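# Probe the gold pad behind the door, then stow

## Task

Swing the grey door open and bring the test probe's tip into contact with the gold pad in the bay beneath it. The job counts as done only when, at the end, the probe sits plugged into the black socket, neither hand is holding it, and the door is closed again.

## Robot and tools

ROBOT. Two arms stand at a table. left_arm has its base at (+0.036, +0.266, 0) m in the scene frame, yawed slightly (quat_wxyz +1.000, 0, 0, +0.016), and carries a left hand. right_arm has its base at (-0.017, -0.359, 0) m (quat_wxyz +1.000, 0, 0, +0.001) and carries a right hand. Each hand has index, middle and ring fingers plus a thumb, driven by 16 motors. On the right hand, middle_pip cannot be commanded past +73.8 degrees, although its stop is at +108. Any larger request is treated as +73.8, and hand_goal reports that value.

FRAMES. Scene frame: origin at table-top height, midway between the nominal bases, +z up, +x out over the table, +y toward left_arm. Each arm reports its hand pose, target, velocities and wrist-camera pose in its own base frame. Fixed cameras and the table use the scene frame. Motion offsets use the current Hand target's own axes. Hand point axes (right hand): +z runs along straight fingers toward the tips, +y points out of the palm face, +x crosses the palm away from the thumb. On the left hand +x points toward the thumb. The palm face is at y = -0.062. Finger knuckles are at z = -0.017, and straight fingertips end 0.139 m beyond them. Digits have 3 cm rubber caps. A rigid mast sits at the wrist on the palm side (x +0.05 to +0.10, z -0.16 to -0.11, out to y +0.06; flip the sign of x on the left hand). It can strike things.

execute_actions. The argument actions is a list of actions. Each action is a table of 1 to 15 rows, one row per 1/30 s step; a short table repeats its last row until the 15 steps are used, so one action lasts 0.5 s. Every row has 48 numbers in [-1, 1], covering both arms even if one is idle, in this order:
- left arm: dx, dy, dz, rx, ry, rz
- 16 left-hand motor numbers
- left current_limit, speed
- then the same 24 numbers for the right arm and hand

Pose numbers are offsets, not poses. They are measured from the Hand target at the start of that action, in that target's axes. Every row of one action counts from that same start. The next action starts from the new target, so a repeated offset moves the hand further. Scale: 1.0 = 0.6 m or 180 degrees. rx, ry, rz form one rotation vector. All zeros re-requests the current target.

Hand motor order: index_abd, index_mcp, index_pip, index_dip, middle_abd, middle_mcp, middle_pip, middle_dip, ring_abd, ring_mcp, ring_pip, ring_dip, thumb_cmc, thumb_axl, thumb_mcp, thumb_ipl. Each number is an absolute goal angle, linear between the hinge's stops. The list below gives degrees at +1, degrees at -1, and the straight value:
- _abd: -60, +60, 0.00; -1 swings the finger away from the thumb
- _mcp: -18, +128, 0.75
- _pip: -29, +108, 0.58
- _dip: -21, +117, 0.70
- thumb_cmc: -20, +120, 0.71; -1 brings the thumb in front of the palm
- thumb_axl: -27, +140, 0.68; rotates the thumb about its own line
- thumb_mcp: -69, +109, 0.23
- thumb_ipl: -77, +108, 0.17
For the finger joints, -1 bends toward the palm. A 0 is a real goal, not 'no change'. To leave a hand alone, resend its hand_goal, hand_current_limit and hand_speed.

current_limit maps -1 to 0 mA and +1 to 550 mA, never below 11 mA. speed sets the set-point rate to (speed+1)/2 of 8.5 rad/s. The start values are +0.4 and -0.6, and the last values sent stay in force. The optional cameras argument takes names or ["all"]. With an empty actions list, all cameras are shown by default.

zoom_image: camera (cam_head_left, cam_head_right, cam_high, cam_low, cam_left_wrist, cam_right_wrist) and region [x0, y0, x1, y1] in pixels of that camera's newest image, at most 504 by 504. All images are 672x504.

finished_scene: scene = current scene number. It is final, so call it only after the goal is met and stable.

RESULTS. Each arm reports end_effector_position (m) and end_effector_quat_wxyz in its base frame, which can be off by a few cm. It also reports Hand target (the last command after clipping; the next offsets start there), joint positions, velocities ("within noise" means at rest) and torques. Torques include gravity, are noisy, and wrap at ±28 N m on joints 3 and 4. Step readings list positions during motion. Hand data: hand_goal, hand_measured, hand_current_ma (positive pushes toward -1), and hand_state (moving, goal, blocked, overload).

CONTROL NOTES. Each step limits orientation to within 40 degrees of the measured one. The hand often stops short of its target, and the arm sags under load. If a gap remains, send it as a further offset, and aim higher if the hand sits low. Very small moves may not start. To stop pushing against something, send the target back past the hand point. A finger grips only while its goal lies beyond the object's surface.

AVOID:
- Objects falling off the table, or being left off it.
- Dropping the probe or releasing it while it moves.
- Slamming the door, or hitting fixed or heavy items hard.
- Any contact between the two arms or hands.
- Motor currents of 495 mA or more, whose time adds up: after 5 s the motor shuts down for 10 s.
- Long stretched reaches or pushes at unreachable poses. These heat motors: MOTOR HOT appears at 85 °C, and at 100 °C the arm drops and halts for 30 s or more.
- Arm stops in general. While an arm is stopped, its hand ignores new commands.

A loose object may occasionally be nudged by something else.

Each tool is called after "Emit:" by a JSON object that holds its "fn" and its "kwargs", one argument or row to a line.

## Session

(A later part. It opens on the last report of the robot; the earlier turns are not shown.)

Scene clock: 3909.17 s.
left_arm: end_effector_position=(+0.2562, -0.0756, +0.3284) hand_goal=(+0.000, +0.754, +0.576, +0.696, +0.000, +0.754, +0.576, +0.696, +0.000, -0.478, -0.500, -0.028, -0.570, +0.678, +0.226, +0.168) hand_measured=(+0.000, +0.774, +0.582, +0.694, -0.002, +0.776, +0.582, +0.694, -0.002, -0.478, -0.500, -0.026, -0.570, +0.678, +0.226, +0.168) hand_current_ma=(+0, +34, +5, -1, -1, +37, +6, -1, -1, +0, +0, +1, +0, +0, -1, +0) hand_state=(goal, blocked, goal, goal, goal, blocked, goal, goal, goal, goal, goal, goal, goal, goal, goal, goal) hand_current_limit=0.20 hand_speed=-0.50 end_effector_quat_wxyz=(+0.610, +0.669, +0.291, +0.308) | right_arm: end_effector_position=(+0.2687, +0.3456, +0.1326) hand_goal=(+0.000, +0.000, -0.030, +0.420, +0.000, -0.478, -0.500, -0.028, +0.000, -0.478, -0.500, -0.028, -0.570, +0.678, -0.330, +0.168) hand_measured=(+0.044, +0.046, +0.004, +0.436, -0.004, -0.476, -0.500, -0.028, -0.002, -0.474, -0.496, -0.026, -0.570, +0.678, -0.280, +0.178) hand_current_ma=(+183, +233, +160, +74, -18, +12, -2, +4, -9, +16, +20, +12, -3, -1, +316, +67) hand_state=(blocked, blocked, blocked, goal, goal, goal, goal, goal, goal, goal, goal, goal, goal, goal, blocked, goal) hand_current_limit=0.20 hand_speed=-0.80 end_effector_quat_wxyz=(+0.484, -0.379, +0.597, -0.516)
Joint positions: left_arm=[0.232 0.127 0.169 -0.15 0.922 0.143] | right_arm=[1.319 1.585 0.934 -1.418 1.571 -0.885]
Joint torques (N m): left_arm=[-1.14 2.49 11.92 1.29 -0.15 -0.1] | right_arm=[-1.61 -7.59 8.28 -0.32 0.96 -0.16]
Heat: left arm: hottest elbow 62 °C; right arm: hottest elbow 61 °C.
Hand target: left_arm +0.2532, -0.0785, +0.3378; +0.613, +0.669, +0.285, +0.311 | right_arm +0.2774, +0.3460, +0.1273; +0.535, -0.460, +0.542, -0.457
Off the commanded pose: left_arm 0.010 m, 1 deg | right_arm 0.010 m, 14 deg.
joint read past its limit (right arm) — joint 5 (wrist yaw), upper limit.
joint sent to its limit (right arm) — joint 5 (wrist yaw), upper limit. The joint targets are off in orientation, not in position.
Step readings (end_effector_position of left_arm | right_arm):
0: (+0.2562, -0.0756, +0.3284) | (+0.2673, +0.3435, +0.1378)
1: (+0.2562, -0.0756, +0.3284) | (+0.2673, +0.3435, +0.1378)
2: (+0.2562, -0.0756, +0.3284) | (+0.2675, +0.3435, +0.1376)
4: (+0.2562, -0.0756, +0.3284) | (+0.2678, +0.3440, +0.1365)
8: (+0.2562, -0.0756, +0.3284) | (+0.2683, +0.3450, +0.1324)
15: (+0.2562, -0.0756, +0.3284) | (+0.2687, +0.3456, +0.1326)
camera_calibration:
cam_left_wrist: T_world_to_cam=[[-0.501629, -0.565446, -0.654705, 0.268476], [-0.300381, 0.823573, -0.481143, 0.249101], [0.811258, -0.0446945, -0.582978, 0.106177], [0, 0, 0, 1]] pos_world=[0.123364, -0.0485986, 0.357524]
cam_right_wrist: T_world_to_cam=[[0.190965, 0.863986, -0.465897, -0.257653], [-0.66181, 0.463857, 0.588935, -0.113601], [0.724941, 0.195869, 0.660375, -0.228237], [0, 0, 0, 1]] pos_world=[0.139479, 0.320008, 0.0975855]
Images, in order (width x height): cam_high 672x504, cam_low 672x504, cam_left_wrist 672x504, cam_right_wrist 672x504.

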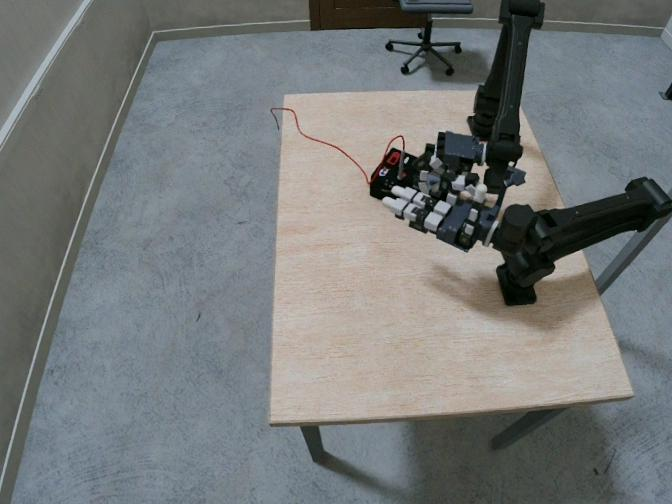

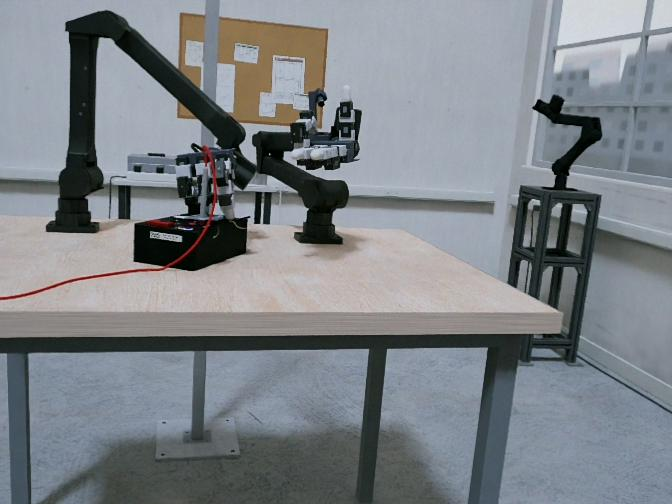

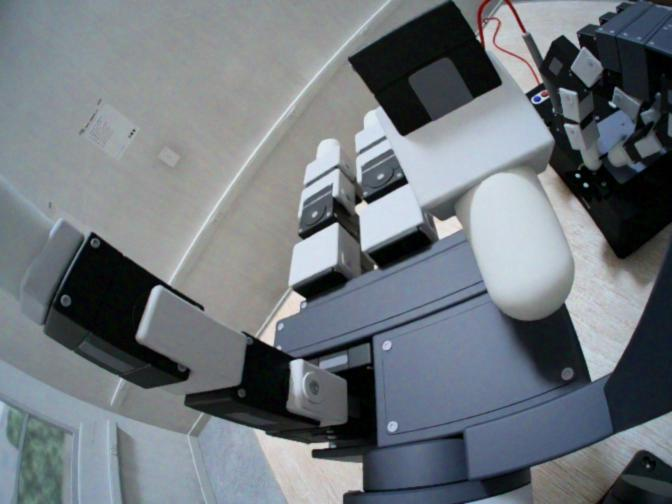

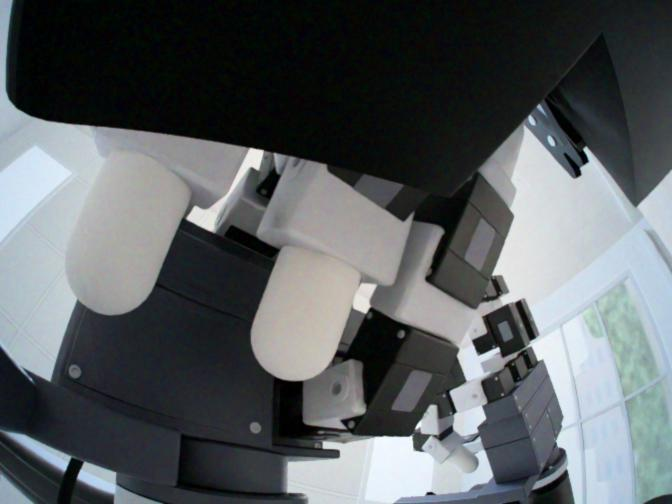

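Emit:
{"fn": "execute_actions", "kwargs": {
  "actions": [
    [[0,0,0,0,0,0, 0.0,0.754,0.576,0.696, 0.0,0.754,0.576,0.696, 0,-0.479,-0.5,-0.029, -0.571,0.678,0.225,0.168, 0.2,-0.5, -0.010,0.001,0.006,0,0,0, 0.04,0.06,0.01,0.435, 0,-0.479,-0.5,-0.029, 0,-0.479,-0.5,-0.029, -0.571,0.678,-0.33,0.168, 0.2,-0.8]]
  ],
  "cameras": ["cam_low","cam_left_wrist","cam_right_wrist"]
}}

Emit:
{"fn": "zoom_image", "kwargs": {
  "camera": "cam_left_wrist",
  "region": [552, 50, 672, 190]
}}

Emit:
{"fn": "zoom_image", "kwargs": {
  "camera": "cam_low",
  "region": [160, 170, 270, 260]
}}

Scene clock: 3916.67 s.
left_arm: end_effector_position=(+0.2562, -0.0756, +0.3284) hand_goal=(+0.000, +0.754, +0.576, +0.696, +0.000, +0.754, +0.576, +0.696, +0.000, -0.478, -0.500, -0.028, -0.570, +0.678, +0.226, +0.168) hand_measured=(+0.000, +0.774, +0.582, +0.694, -0.002, +0.776, +0.582, +0.694, -0.002, -0.478, -0.500, -0.026, -0.570, +0.678, +0.226, +0.168) hand_current_ma=(+0, +34, +5, -1, -1, +37, +6, -1, -1, +0, +0, +1, +0, +0, -1, +0) hand_state=(goal, blocked, goal, goal, goal, blocked, goal, goal, goal, goal, goal, goal, goal, goal, goal, goal) hand_current_limit=0.20 hand_speed=-0.50 end_effector_quat_wxyz=(+0.610, +0.669, +0.291, +0.308) | right_arm: end_effector_position=(+0.2694, +0.3477, +0.1326) hand_goal=(+0.040, +0.060, +0.010, +0.436, +0.000, -0.478, -0.500, -0.028, +0.000, -0.478, -0.500, -0.028, -0.570, +0.678, -0.330, +0.168) hand_measured=(+0.032, +0.056, +0.002, +0.428, -0.004, -0.476, -0.500, -0.028, -0.002, -0.474, -0.496, -0.026, -0.578, +0.674, -0.280, +0.180) hand_current_ma=(-31, -24, -39, -37, -18, +12, -2, +4, -9, +16, +20, +12, -33, -24, +316, +71) hand_state=(goal, goal, goal, goal, goal, goal, goal, goal, goal, goal, goal, goal, goal, goal, blocked, goal) hand_current_limit=0.20 hand_speed=-0.80 end_effector_quat_wxyz=(+0.482, -0.381, +0.595, -0.518)
Joint positions: left_arm=[0.232 0.127 0.169 -0.15 0.922 0.143] | right_arm=[1.319 1.59 0.942 -1.418 1.571 -0.895]
Joint torques (N m): left_arm=[-1.14 2.49 11.92 1.28 -0.15 -0.11] | right_arm=[-1.79 -7.18 9.11 -0.14 0.93 -0.18]
Heat: left arm: hottest elbow 62 °C; right arm: hottest elbow 60 °C.
Hand target: left_arm +0.2532, -0.0785, +0.3378; +0.613, +0.669, +0.285, +0.311 | right_arm +0.2810, +0.3519, +0.1276; +0.535, -0.461, +0.542, -0.457
Off the commanded pose: left_arm 0.010 m, 1 deg | right_arm 0.013 m, 14 deg.
joint read past its limit (right arm) — joint 5 (wrist yaw), upper limit.
joint sent to its limit (right arm) — joint 5 (wrist yaw), upper limit. The joint targets are off in orientation, not in position.
Step readings (end_effector_position of left_arm | right_arm):
0: (+0.2562, -0.0756, +0.3284) | (+0.2687, +0.3456, +0.1326)
1: (+0.2562, -0.0756, +0.3284) | (+0.2687, +0.3456, +0.1326)
2: (+0.2562, -0.0756, +0.3284) | (+0.2687, +0.3458, +0.1326)
4: (+0.2562, -0.0756, +0.3284) | (+0.2689, +0.3463, +0.1323)
8: (+0.2562, -0.0756, +0.3284) | (+0.2693, +0.3474, +0.1324)
15: (+0.2562, -0.0756, +0.3284) | (+0.2693, +0.3476, +0.1326)
camera_calibration:
cam_left_wrist: T_world_to_cam=[[-0.501629, -0.565446, -0.654705, 0.268476], [-0.300381, 0.823573, -0.481143, 0.249101], [0.811258, -0.0446945, -0.582978, 0.106177], [0, 0, 0, 1]] pos_world=[0.123364, -0.0485986, 0.357524]
cam_right_wrist: T_world_to_cam=[[0.19042, 0.860443, -0.472628, -0.257251], [-0.660529, 0.468458, 0.586726, -0.115722], [0.726251, 0.200461, 0.657552, -0.230677], [0, 0, 0, 1]] pos_world=[0.140077, 0.321802, 0.0979947]
Images, in order (width x height): cam_low 672x504, cam_left_wrist 672x504, cam_right_wrist 672x504.

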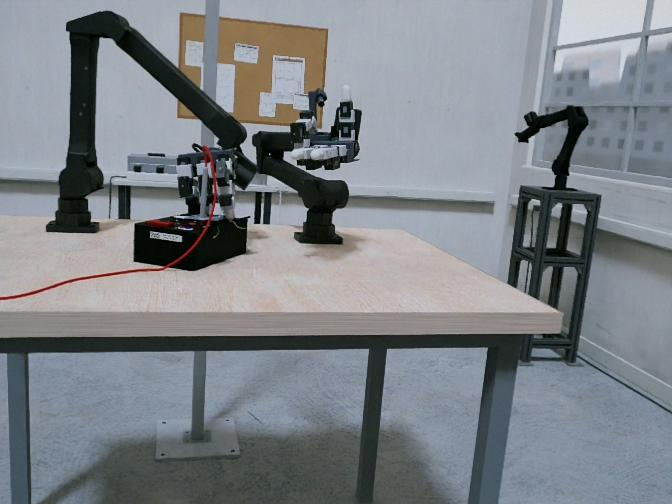

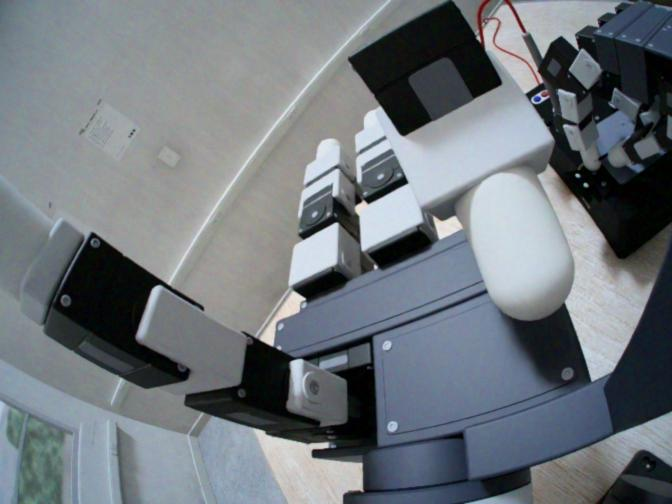

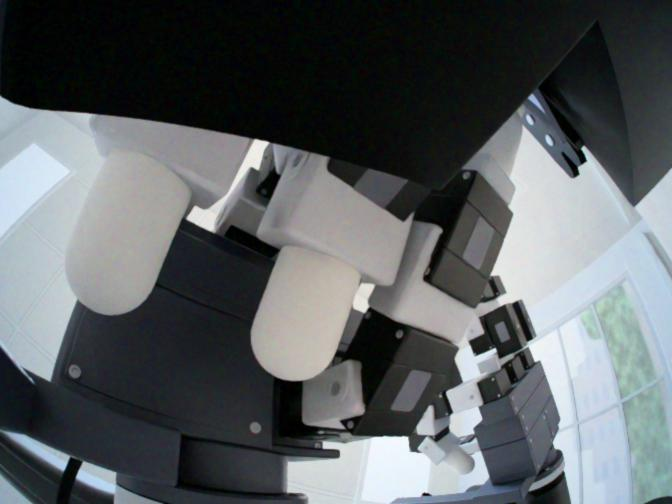

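Scaled by 3.600 from the camera's 672x504 image, which has a finer 960x720 frame.

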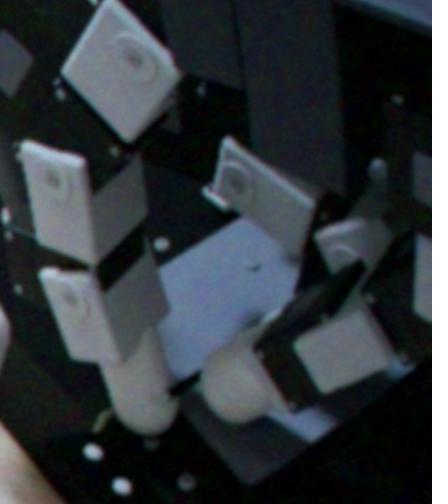

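Scaled by 4.582 from the camera's 672x504 image, which has a finer 960x720 frame.

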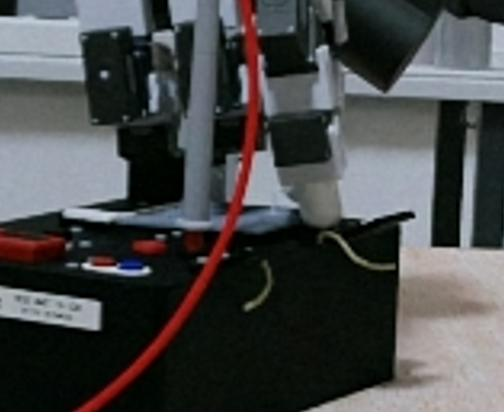

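Emit:
{"fn": "execute_actions", "kwargs": {
  "actions": [
    [[0,0,0,0,0,0, 0.0,0.754,0.576,0.696, 0.0,0.754,0.576,0.696, 0,-0.479,-0.5,-0.029, -0.571,0.678,0.225,0.168, 0.2,-0.5, 0,0,0,0,0,0, 0.0,0.09,0.04,0.435, 0,-0.479,-0.5,-0.029, 0,-0.479,-0.5,-0.029, -0.571,0.678,-0.22,0.168, 0.3,-0.8]]
  ],
  "cameras": ["cam_low","cam_left_wrist","cam_high"]
}}

Emit:
{"fn": "zoom_image", "kwargs": {
  "camera": "cam_left_wrist",
  "region": [552, 50, 672, 190]
}}

Emit:
{"fn": "zoom_image", "kwargs": {
  "camera": "cam_low",
  "region": [160, 170, 270, 260]
}}

Scene clock: 3927.30 s.
left_arm: end_effector_position=(+0.2562, -0.0756, +0.3284) hand_goal=(+0.000, +0.754, +0.576, +0.696, +0.000, +0.754, +0.576, +0.696, +0.000, -0.478, -0.500, -0.028, -0.570, +0.678, +0.226, +0.168) hand_measured=(+0.000, +0.774, +0.582, +0.694, -0.002, +0.776, +0.582, +0.694, -0.002, -0.478, -0.500, -0.026, -0.570, +0.678, +0.226, +0.168) hand_current_ma=(+0, +34, +5, -1, -1, +37, +6, -1, -1, +0, +0, +1, +0, +0, -1, +0) hand_state=(goal, blocked, goal, goal, goal, blocked, goal, goal, goal, goal, goal, goal, goal, goal, goal, goal) hand_current_limit=0.20 hand_speed=-0.50 end_effector_quat_wxyz=(+0.610, +0.669, +0.291, +0.308) | right_arm: end_effector_position=(+0.2719, +0.3482, +0.1326) hand_goal=(+0.000, +0.090, +0.040, +0.436, +0.000, -0.478, -0.500, -0.028, +0.000, -0.478, -0.500, -0.028, -0.570, +0.678, -0.220, +0.168) hand_measured=(+0.006, +0.060, +0.006, +0.424, -0.004, -0.476, -0.500, -0.028, -0.002, -0.474, -0.496, -0.026, -0.576, +0.674, -0.220, +0.172) hand_current_ma=(+21, -154, -162, -52, -18, +12, -2, +4, -9, +16, +20, +12, -26, -16, +4, +21) hand_state=(goal, blocked, blocked, goal, goal, goal, goal, goal, goal, goal, goal, goal, goal, goal, goal, goal) hand_current_limit=0.30 hand_speed=-0.80 end_effector_quat_wxyz=(+0.480, -0.379, +0.597, -0.519)
Joint positions: left_arm=[0.232 0.127 0.169 -0.15 0.922 0.143] | right_arm=[1.313 1.595 0.947 -1.418 1.571 -0.895]
Joint torques (N m): left_arm=[-1.2 2.49 11.92 1.29 -0.15 -0.11] | right_arm=[-0.91 -7.65 8.68 -0.03 0.93 -0.11]
Heat: left arm: hottest elbow 62 °C; right arm: hottest elbow 60 °C.
Hand target: left_arm +0.2532, -0.0785, +0.3378; +0.613, +0.669, +0.285, +0.311 | right_arm +0.2811, +0.3519, +0.1276; +0.535, -0.460, +0.542, -0.457
Off the commanded pose: left_arm 0.010 m, 1 deg | right_arm 0.011 m, 15 deg.
joint read past its limit (right arm) — joint 5 (wrist yaw), upper limit.
joint sent to its limit (right arm) — joint 5 (wrist yaw), upper limit. The joint targets are off in orientation, not in position.
Step readings (end_effector_position of left_arm | right_arm):
0: (+0.2562, -0.0756, +0.3284) | (+0.2694, +0.3478, +0.1326)
1: (+0.2562, -0.0756, +0.3284) | (+0.2694, +0.3478, +0.1326)
2: (+0.2562, -0.0756, +0.3284) | (+0.2694, +0.3478, +0.1326)
4: (+0.2562, -0.0756, +0.3284) | (+0.2699, +0.3484, +0.1326)
8: (+0.2562, -0.0756, +0.3284) | (+0.2715, +0.3485, +0.1328)
15: (+0.2562, -0.0756, +0.3284) | (+0.2719, +0.3482, +0.1326)
camera_calibration:
cam_left_wrist: T_world_to_cam=[[-0.501629, -0.565446, -0.654705, 0.268476], [-0.300381, 0.823573, -0.481143, 0.249101], [0.811258, -0.0446945, -0.582978, 0.106177], [0, 0, 0, 1]] pos_world=[0.123364, -0.0485986, 0.357524]
Images, in order (width x height): cam_high 672x504, cam_low 672x504, cam_left_wrist 672x504.

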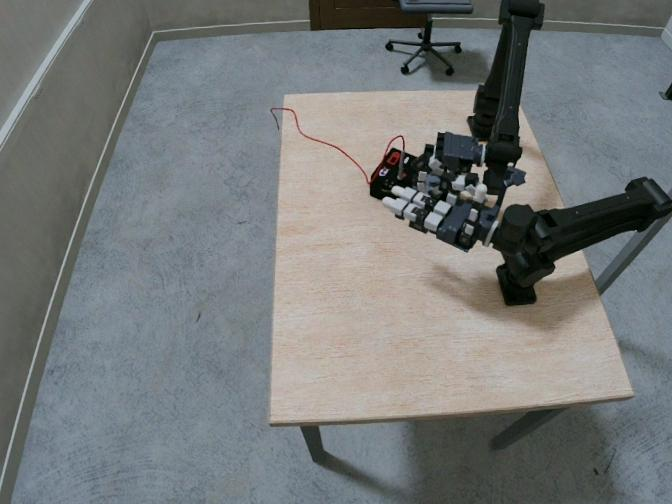

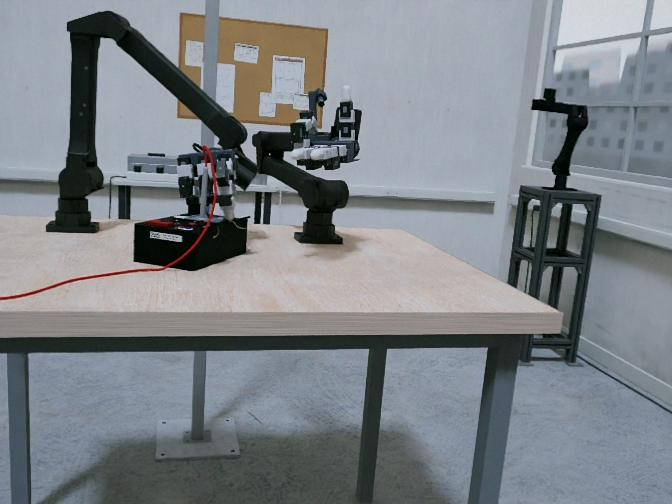

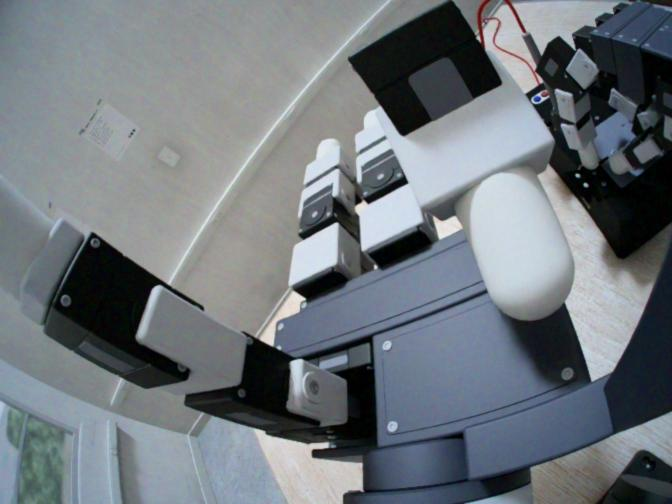

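Scaled by 3.600 from the camera's 672x504 image, which has a finer 960x720 frame.

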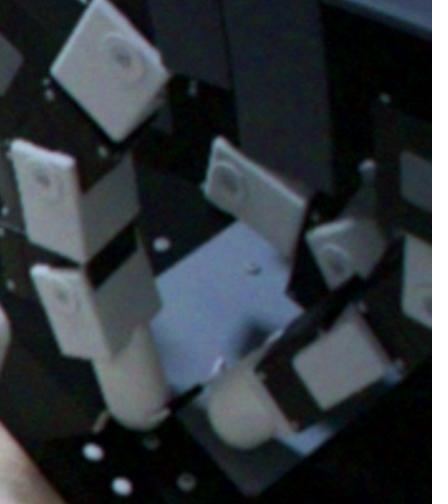

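Scaled by 4.582 from the camera's 672x504 image, which has a finer 960x720 frame.

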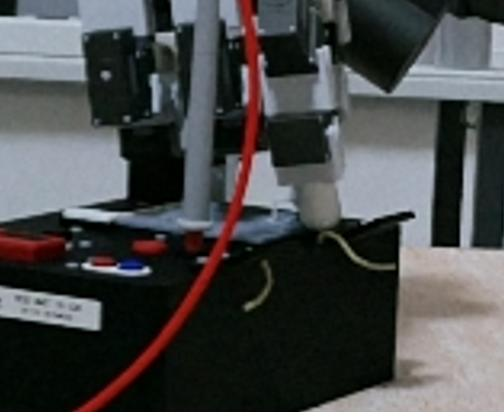

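Emit:
{"fn": "execute_actions", "kwargs": {
  "actions": [
    [[0,0,0,0,0,0, 0.0,0.754,0.576,0.696, 0.0,0.754,0.576,0.696, 0,-0.479,-0.5,-0.029, -0.571,0.678,0.225,0.168, 0.2,-0.5, -0.0061,-0.0242,0,0,0,0, 0.0,0.07,0.02,0.435, 0,-0.479,-0.5,-0.029, 0,-0.479,-0.5,-0.029, -0.571,0.678,-0.22,0.168, 0.3,-0.8]]
  ],
  "cameras": ["cam_low","cam_left_wrist","cam_high"]
}}

Emit:
{"fn": "zoom_image", "kwargs": {
  "camera": "cam_left_wrist",
  "region": [552, 50, 672, 190]
}}

Emit:
{"fn": "zoom_image", "kwargs": {
  "camera": "cam_low",
  "region": [160, 170, 270, 260]
}}

Scene clock: 3938.43 s.
left_arm: end_effector_position=(+0.2562, -0.0756, +0.3284) hand_goal=(+0.000, +0.754, +0.576, +0.696, +0.000, +0.754, +0.576, +0.696, +0.000, -0.478, -0.500, -0.028, -0.570, +0.678, +0.226, +0.168) hand_measured=(+0.000, +0.774, +0.582, +0.694, -0.002, +0.776, +0.582, +0.694, -0.002, -0.478, -0.500, -0.026, -0.570, +0.678, +0.226, +0.168) hand_current_ma=(+0, +34, +5, -1, -1, +37, +6, -1, -1, +0, +0, +1, +0, +0, -1, +0) hand_state=(goal, blocked, goal, goal, goal, blocked, goal, goal, goal, goal, goal, goal, goal, goal, goal, goal) hand_current_limit=0.20 hand_speed=-0.50 end_effector_quat_wxyz=(+0.610, +0.669, +0.291, +0.308) | right_arm: end_effector_position=(+0.2737, +0.3471, +0.1351) hand_goal=(+0.000, +0.070, +0.020, +0.436, +0.000, -0.478, -0.500, -0.028, +0.000, -0.478, -0.500, -0.028, -0.570, +0.678, -0.220, +0.168) hand_measured=(+0.002, +0.058, +0.016, +0.434, -0.004, -0.476, -0.500, -0.028, -0.002, -0.474, -0.496, -0.026, -0.576, +0.676, -0.220, +0.172) hand_current_ma=(+9, -62, -13, -13, -18, +12, -2, +4, -9, +16, +20, +12, -25, -15, +4, +21) hand_state=(goal, goal, goal, goal, goal, goal, goal, goal, goal, goal, goal, goal, goal, goal, goal, goal) hand_current_limit=0.30 hand_speed=-0.80 end_effector_quat_wxyz=(+0.473, -0.385, +0.593, -0.526)
Joint positions: left_arm=[0.232 0.127 0.169 -0.15 0.922 0.143] | right_arm=[1.308 1.595 0.958 -1.432 1.571 -0.915]
Joint torques (N m): left_arm=[-1.2 2.49 11.92 1.29 -0.15 -0.11] | right_arm=[-0.97 -10.05 9.4 -0.62 0.91 -0.12]
Heat: left arm: hottest elbow 62 °C; right arm: hottest elbow 59 °C.
Hand target: left_arm +0.2532, -0.0785, +0.3378; +0.613, +0.669, +0.285, +0.311 | right_arm +0.2812, +0.3533, +0.1426; +0.535, -0.460, +0.542, -0.457
Off the commanded pose: left_arm 0.010 m, 1 deg | right_arm 0.012 m, 15 deg.
joint read past its limit (right arm) — joint 5 (wrist yaw), upper limit.
joint sent to its limit (right arm) — joint 5 (wrist yaw), upper limit. The joint targets are off in orientation, not in position.
Step readings (end_effector_position of left_arm | right_arm):
0: (+0.2562, -0.0756, +0.3284) | (+0.2719, +0.3482, +0.1326)
1: (+0.2562, -0.0756, +0.3284) | (+0.2719, +0.3482, +0.1326)
2: (+0.2562, -0.0756, +0.3284) | (+0.2720, +0.3484, +0.1329)
4: (+0.2562, -0.0756, +0.3284) | (+0.2724, +0.3484, +0.1336)
8: (+0.2562, -0.0756, +0.3284) | (+0.2736, +0.3474, +0.1347)
15: (+0.2562, -0.0756, +0.3284) | (+0.2737, +0.3472, +0.1351)
camera_calibration:
cam_left_wrist: T_world_to_cam=[[-0.501629, -0.565446, -0.654705, 0.268476], [-0.300381, 0.823573, -0.481143, 0.249101], [0.811258, -0.0446945, -0.582978, 0.106177], [0, 0, 0, 1]] pos_world=[0.123364, -0.0485986, 0.357524]
Images, in order (width x height): cam_high 672x504, cam_low 672x504, cam_left_wrist 672x504.

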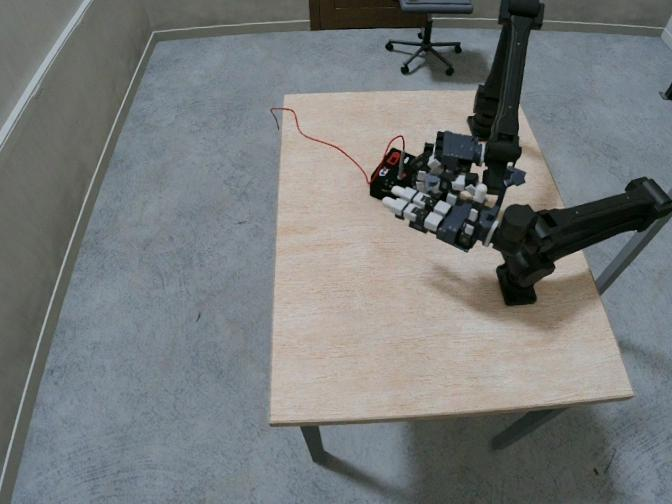

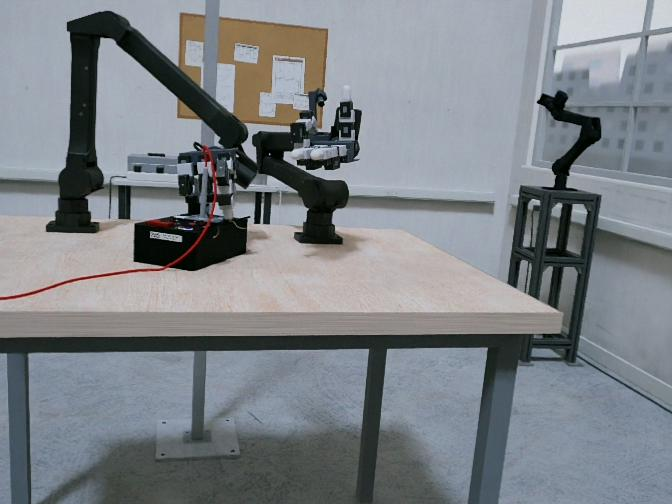

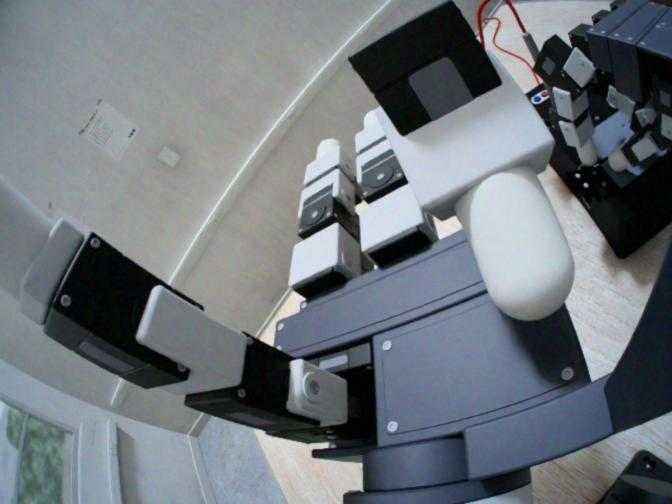

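Scaled by 3.600 from the camera's 672x504 image, which has a finer 960x720 frame.

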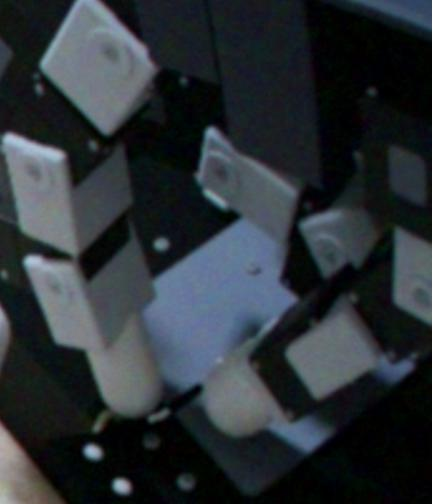

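Scaled by 4.582 from the camera's 672x504 image, which has a finer 960x720 frame.

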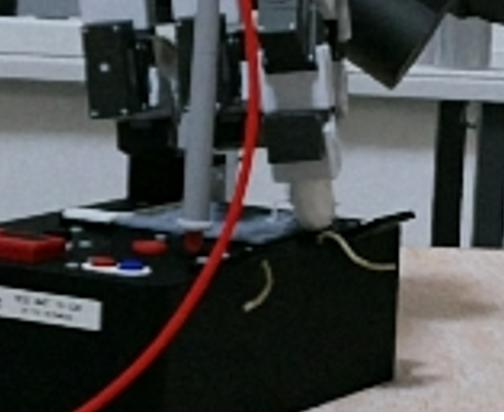

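Emit:
{"fn": "execute_actions", "kwargs": {
  "actions": [
    [[0,0,0,0,0,0, 0.0,0.754,0.576,0.696, 0.0,0.754,0.576,0.696, 0,-0.479,-0.5,-0.029, -0.571,0.678,0.225,0.168, 0.2,-0.5, -0.0122,-0.0484,0,0,0,0, 0.0,0.07,0.02,0.435, 0,-0.479,-0.5,-0.029, 0,-0.479,-0.5,-0.029, -0.571,0.678,-0.12,0.168, 0.3,-0.7]],
    [[0,0,0,0,0,0, 0.0,0.754,0.576,0.696, 0.0,0.754,0.576,0.696, 0,-0.479,-0.5,-0.029, -0.571,0.678,0.225,0.168, 0.2,-0.5, 0.0122,-0.12,0,0,0,0, 0.0,0.07,0.02,0.435, 0,-0.479,-0.5,-0.029, 0,-0.479,-0.5,-0.029, -0.571,0.678,-0.12,0.168, 0.3,-0.5]],
    [[0,0,0,0,0,0, 0.0,0.754,0.576,0.696, 0.0,0.754,0.576,0.696, 0,-0.479,-0.5,-0.029, -0.571,0.678,0.225,0.168, 0.2,-0.5, 0.06,-0.12,-0.08,0,0,0, 0.0,0.07,0.02,0.435, 0,-0.479,-0.5,-0.029, 0,-0.479,-0.5,-0.029, -0.571,0.678,-0.12,0.168, 0.3,-0.5]]
  ],
  "cameras": ["cam_low","cam_left_wrist","cam_high","cam_head_left","cam_head_right"]
}}

Emit:
{"fn": "zoom_image", "kwargs": {
  "camera": "cam_left_wrist",
  "region": [472, 0, 672, 260]
}}

Emit:
{"fn": "zoom_image", "kwargs": {
  "camera": "cam_low",
  "region": [160, 170, 270, 260]
}}

Emit:
{"fn": "zoom_image", "kwargs": {
  "camera": "cam_head_left",
  "region": [290, 270, 480, 440]
}}

Scene clock: 3949.80 s.
left_arm: end_effector_position=(+0.2562, -0.0756, +0.3284) hand_goal=(+0.000, +0.754, +0.576, +0.696, +0.000, +0.754, +0.576, +0.696, +0.000, -0.478, -0.500, -0.028, -0.570, +0.678, +0.226, +0.168) hand_measured=(+0.000, +0.774, +0.582, +0.694, -0.002, +0.776, +0.582, +0.694, -0.002, -0.478, -0.500, -0.026, -0.570, +0.678, +0.226, +0.168) hand_current_ma=(+0, +34, +5, -1, -1, +37, +6, -1, -1, +0, +0, +1, +0, +0, -1, +0) hand_state=(goal, blocked, goal, goal, goal, blocked, goal, goal, goal, goal, goal, goal, goal, goal, goal, goal) hand_current_limit=0.20 hand_speed=-0.50 end_effector_quat_wxyz=(+0.610, +0.669, +0.291, +0.308) | right_arm: end_effector_position=(+0.2380, +0.2894, +0.3131) hand_goal=(+0.000, +0.070, +0.020, +0.436, +0.000, -0.478, -0.500, -0.028, +0.000, -0.478, -0.500, -0.028, -0.570, +0.678, -0.120, +0.168) hand_measured=(+0.002, +0.058, +0.018, +0.434, -0.004, -0.476, -0.500, -0.028, -0.002, -0.474, -0.496, -0.026, -0.574, +0.676, -0.120, +0.170) hand_current_ma=(+8, -54, -12, -13, -15, +12, +1, +4, -9, +16, +20, +12, -15, -11, +4, +18) hand_state=(goal, goal, goal, goal, goal, goal, goal, goal, goal, goal, goal, goal, goal, goal, goal, goal) hand_current_limit=0.30 hand_speed=-0.50 end_effector_quat_wxyz=(+0.498, -0.391, +0.590, -0.502)
Joint positions: left_arm=[0.232 0.127 0.169 -0.15 0.922 0.143] | right_arm=[1.366 1.148 1.045 -1.677 1.571 -1.166]
Joint torques (N m): left_arm=[-1.2 2.49 11.93 1.29 -0.15 -0.1] | right_arm=[0.91 -5.07 8.25 -0.12 1.05 -0.15]
Heat: left arm: hottest elbow 62 °C; right arm: hottest elbow 59 °C.
Hand target: left_arm +0.2532, -0.0785, +0.3378; +0.613, +0.669, +0.285, +0.311 | right_arm +0.2348, +0.2904, +0.3082; +0.535, -0.460, +0.542, -0.457
Off the commanded pose: left_arm 0.010 m, 1 deg | right_arm 0.006 m, 12 deg.
joint read past its limit (right arm) — joint 5 (wrist yaw), upper limit.
joint sent to its limit (right arm) — joint 4 (wrist pitch), lower limit; joint 5 (wrist yaw), upper limit. The joint targets are off in orientation, not in position.
Step readings (end_effector_position of left_arm | right_arm):
0: (+0.2562, -0.0756, +0.3284) | (+0.2737, +0.3470, +0.1350)
1: (+0.2562, -0.0756, +0.3284) | (+0.2737, +0.3470, +0.1352)
2: (+0.2562, -0.0756, +0.3284) | (+0.2735, +0.3467, +0.1355)
4: (+0.2562, -0.0756, +0.3284) | (+0.2736, +0.3469, +0.1384)
8: (+0.2562, -0.0756, +0.3284) | (+0.2744, +0.3498, +0.1509)
15: (+0.2562, -0.0756, +0.3284) | (+0.2748, +0.3513, +0.1603)
16: (+0.2562, -0.0756, +0.3284) | (+0.2747, +0.3510, +0.1605)
17: (+0.2562, -0.0756, +0.3284) | (+0.2744, +0.3494, +0.1618)
19: (+0.2562, -0.0756, +0.3284) | (+0.2739, +0.3438, +0.1711)
23: (+0.2562, -0.0756, +0.3284) | (+0.2755, +0.3354, +0.2084)
30: (+0.2562, -0.0756, +0.3284) | (+0.2767, +0.3344, +0.2373)
31: (+0.2562, -0.0756, +0.3284) | (+0.2764, +0.3337, +0.2373)
32: (+0.2562, -0.0756, +0.3284) | (+0.2758, +0.3319, +0.2385)
34: (+0.2562, -0.0756, +0.3284) | (+0.2712, +0.3238, +0.2473)
38: (+0.2562, -0.0756, +0.3284) | (+0.2555, +0.3052, +0.2862)
45: (+0.2562, -0.0756, +0.3284) | (+0.2402, +0.2910, +0.3160)
camera_calibration:
cam_left_wrist: T_world_to_cam=[[-0.501629, -0.565446, -0.654705, 0.268476], [-0.300381, 0.823573, -0.481143, 0.249101], [0.811258, -0.0446945, -0.582978, 0.106177], [0, 0, 0, 1]] pos_world=[0.123364, -0.0485986, 0.357524]
Images, in order (width x height): cam_head_left 672x504, cam_head_right 672x504, cam_high 672x504, cam_low 672x504, cam_left_wrist 672x504.

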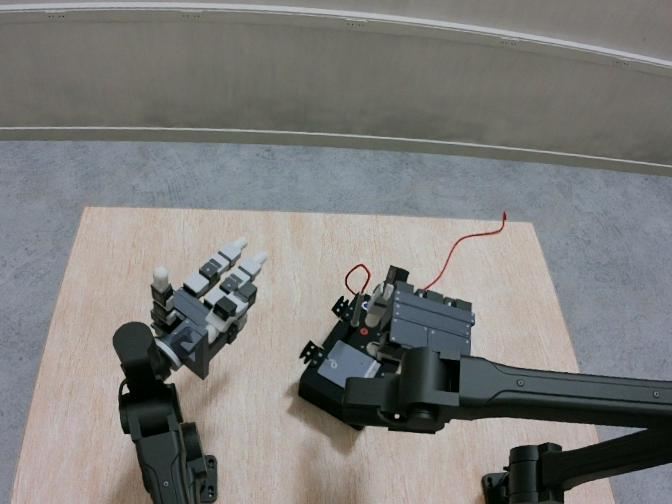

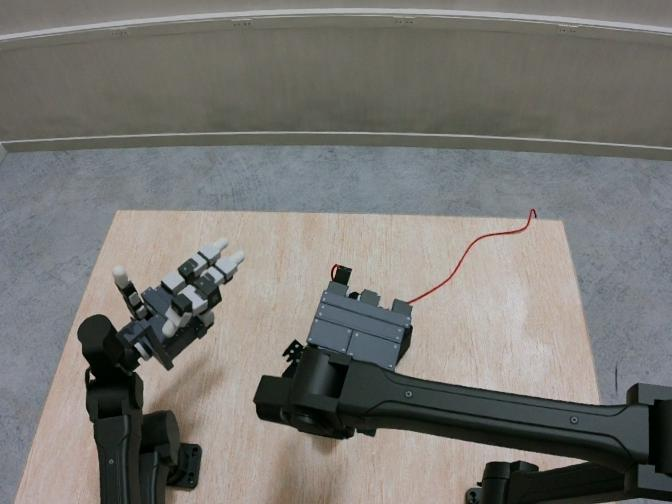

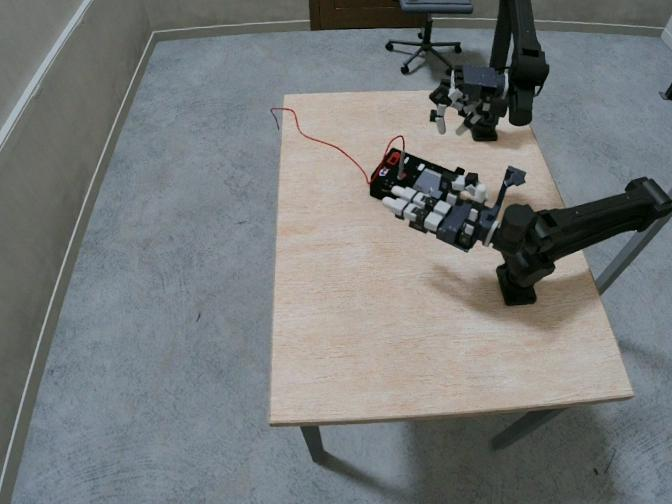

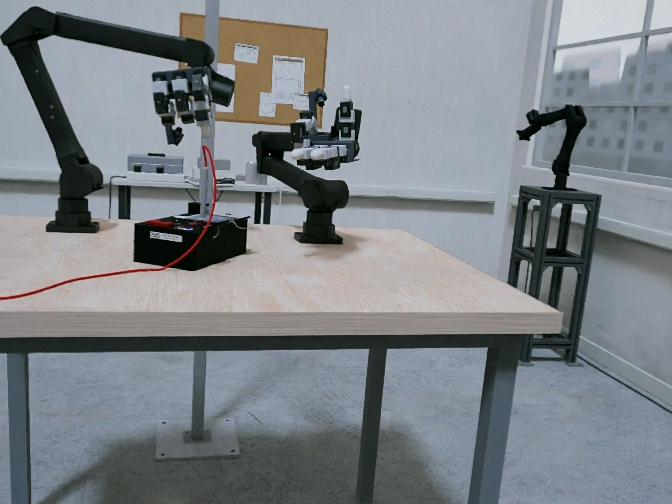

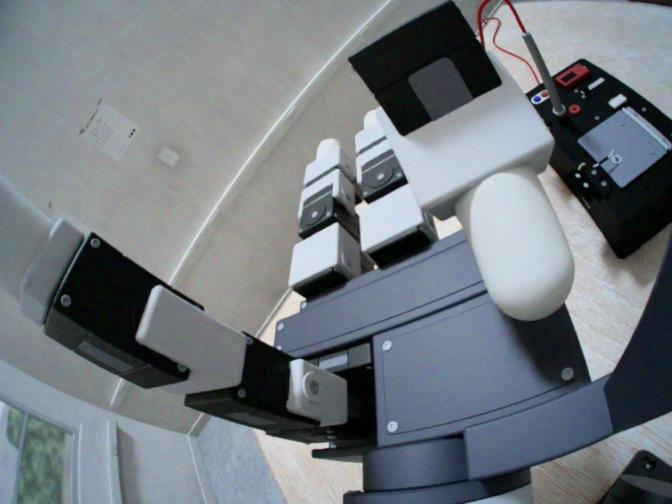

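Scaled by 1.938 from the camera's 672x504 image, which has a finer 960x720 frame.

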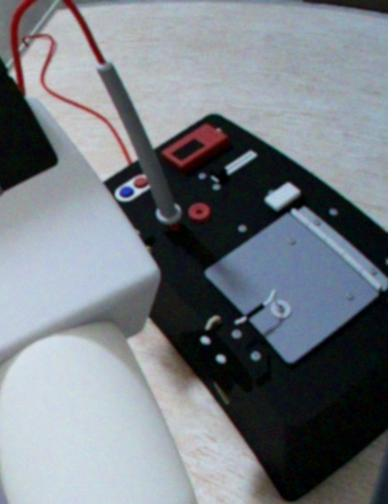

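Scaled by 4.582 from the camera's 672x504 image, which has a finer 960x720 frame.

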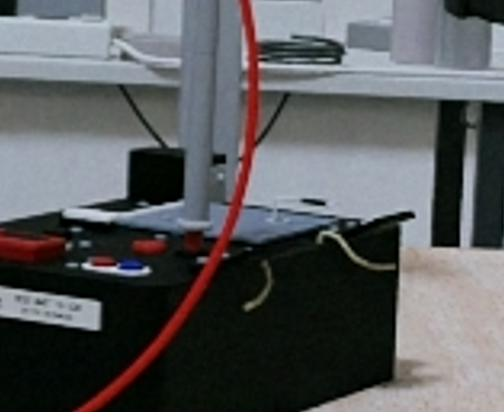

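Scaled by 2.653 from the camera's 672x504 image, which has a finer 960x720 frame.

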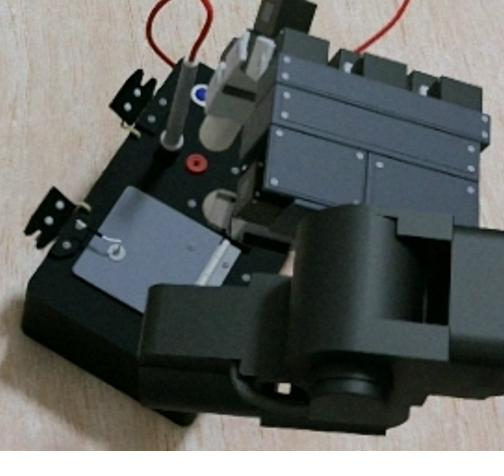

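Emit:
{"fn": "finished_scene", "kwargs": {
  "scene": 1
}}

The scene is finished: the task was done.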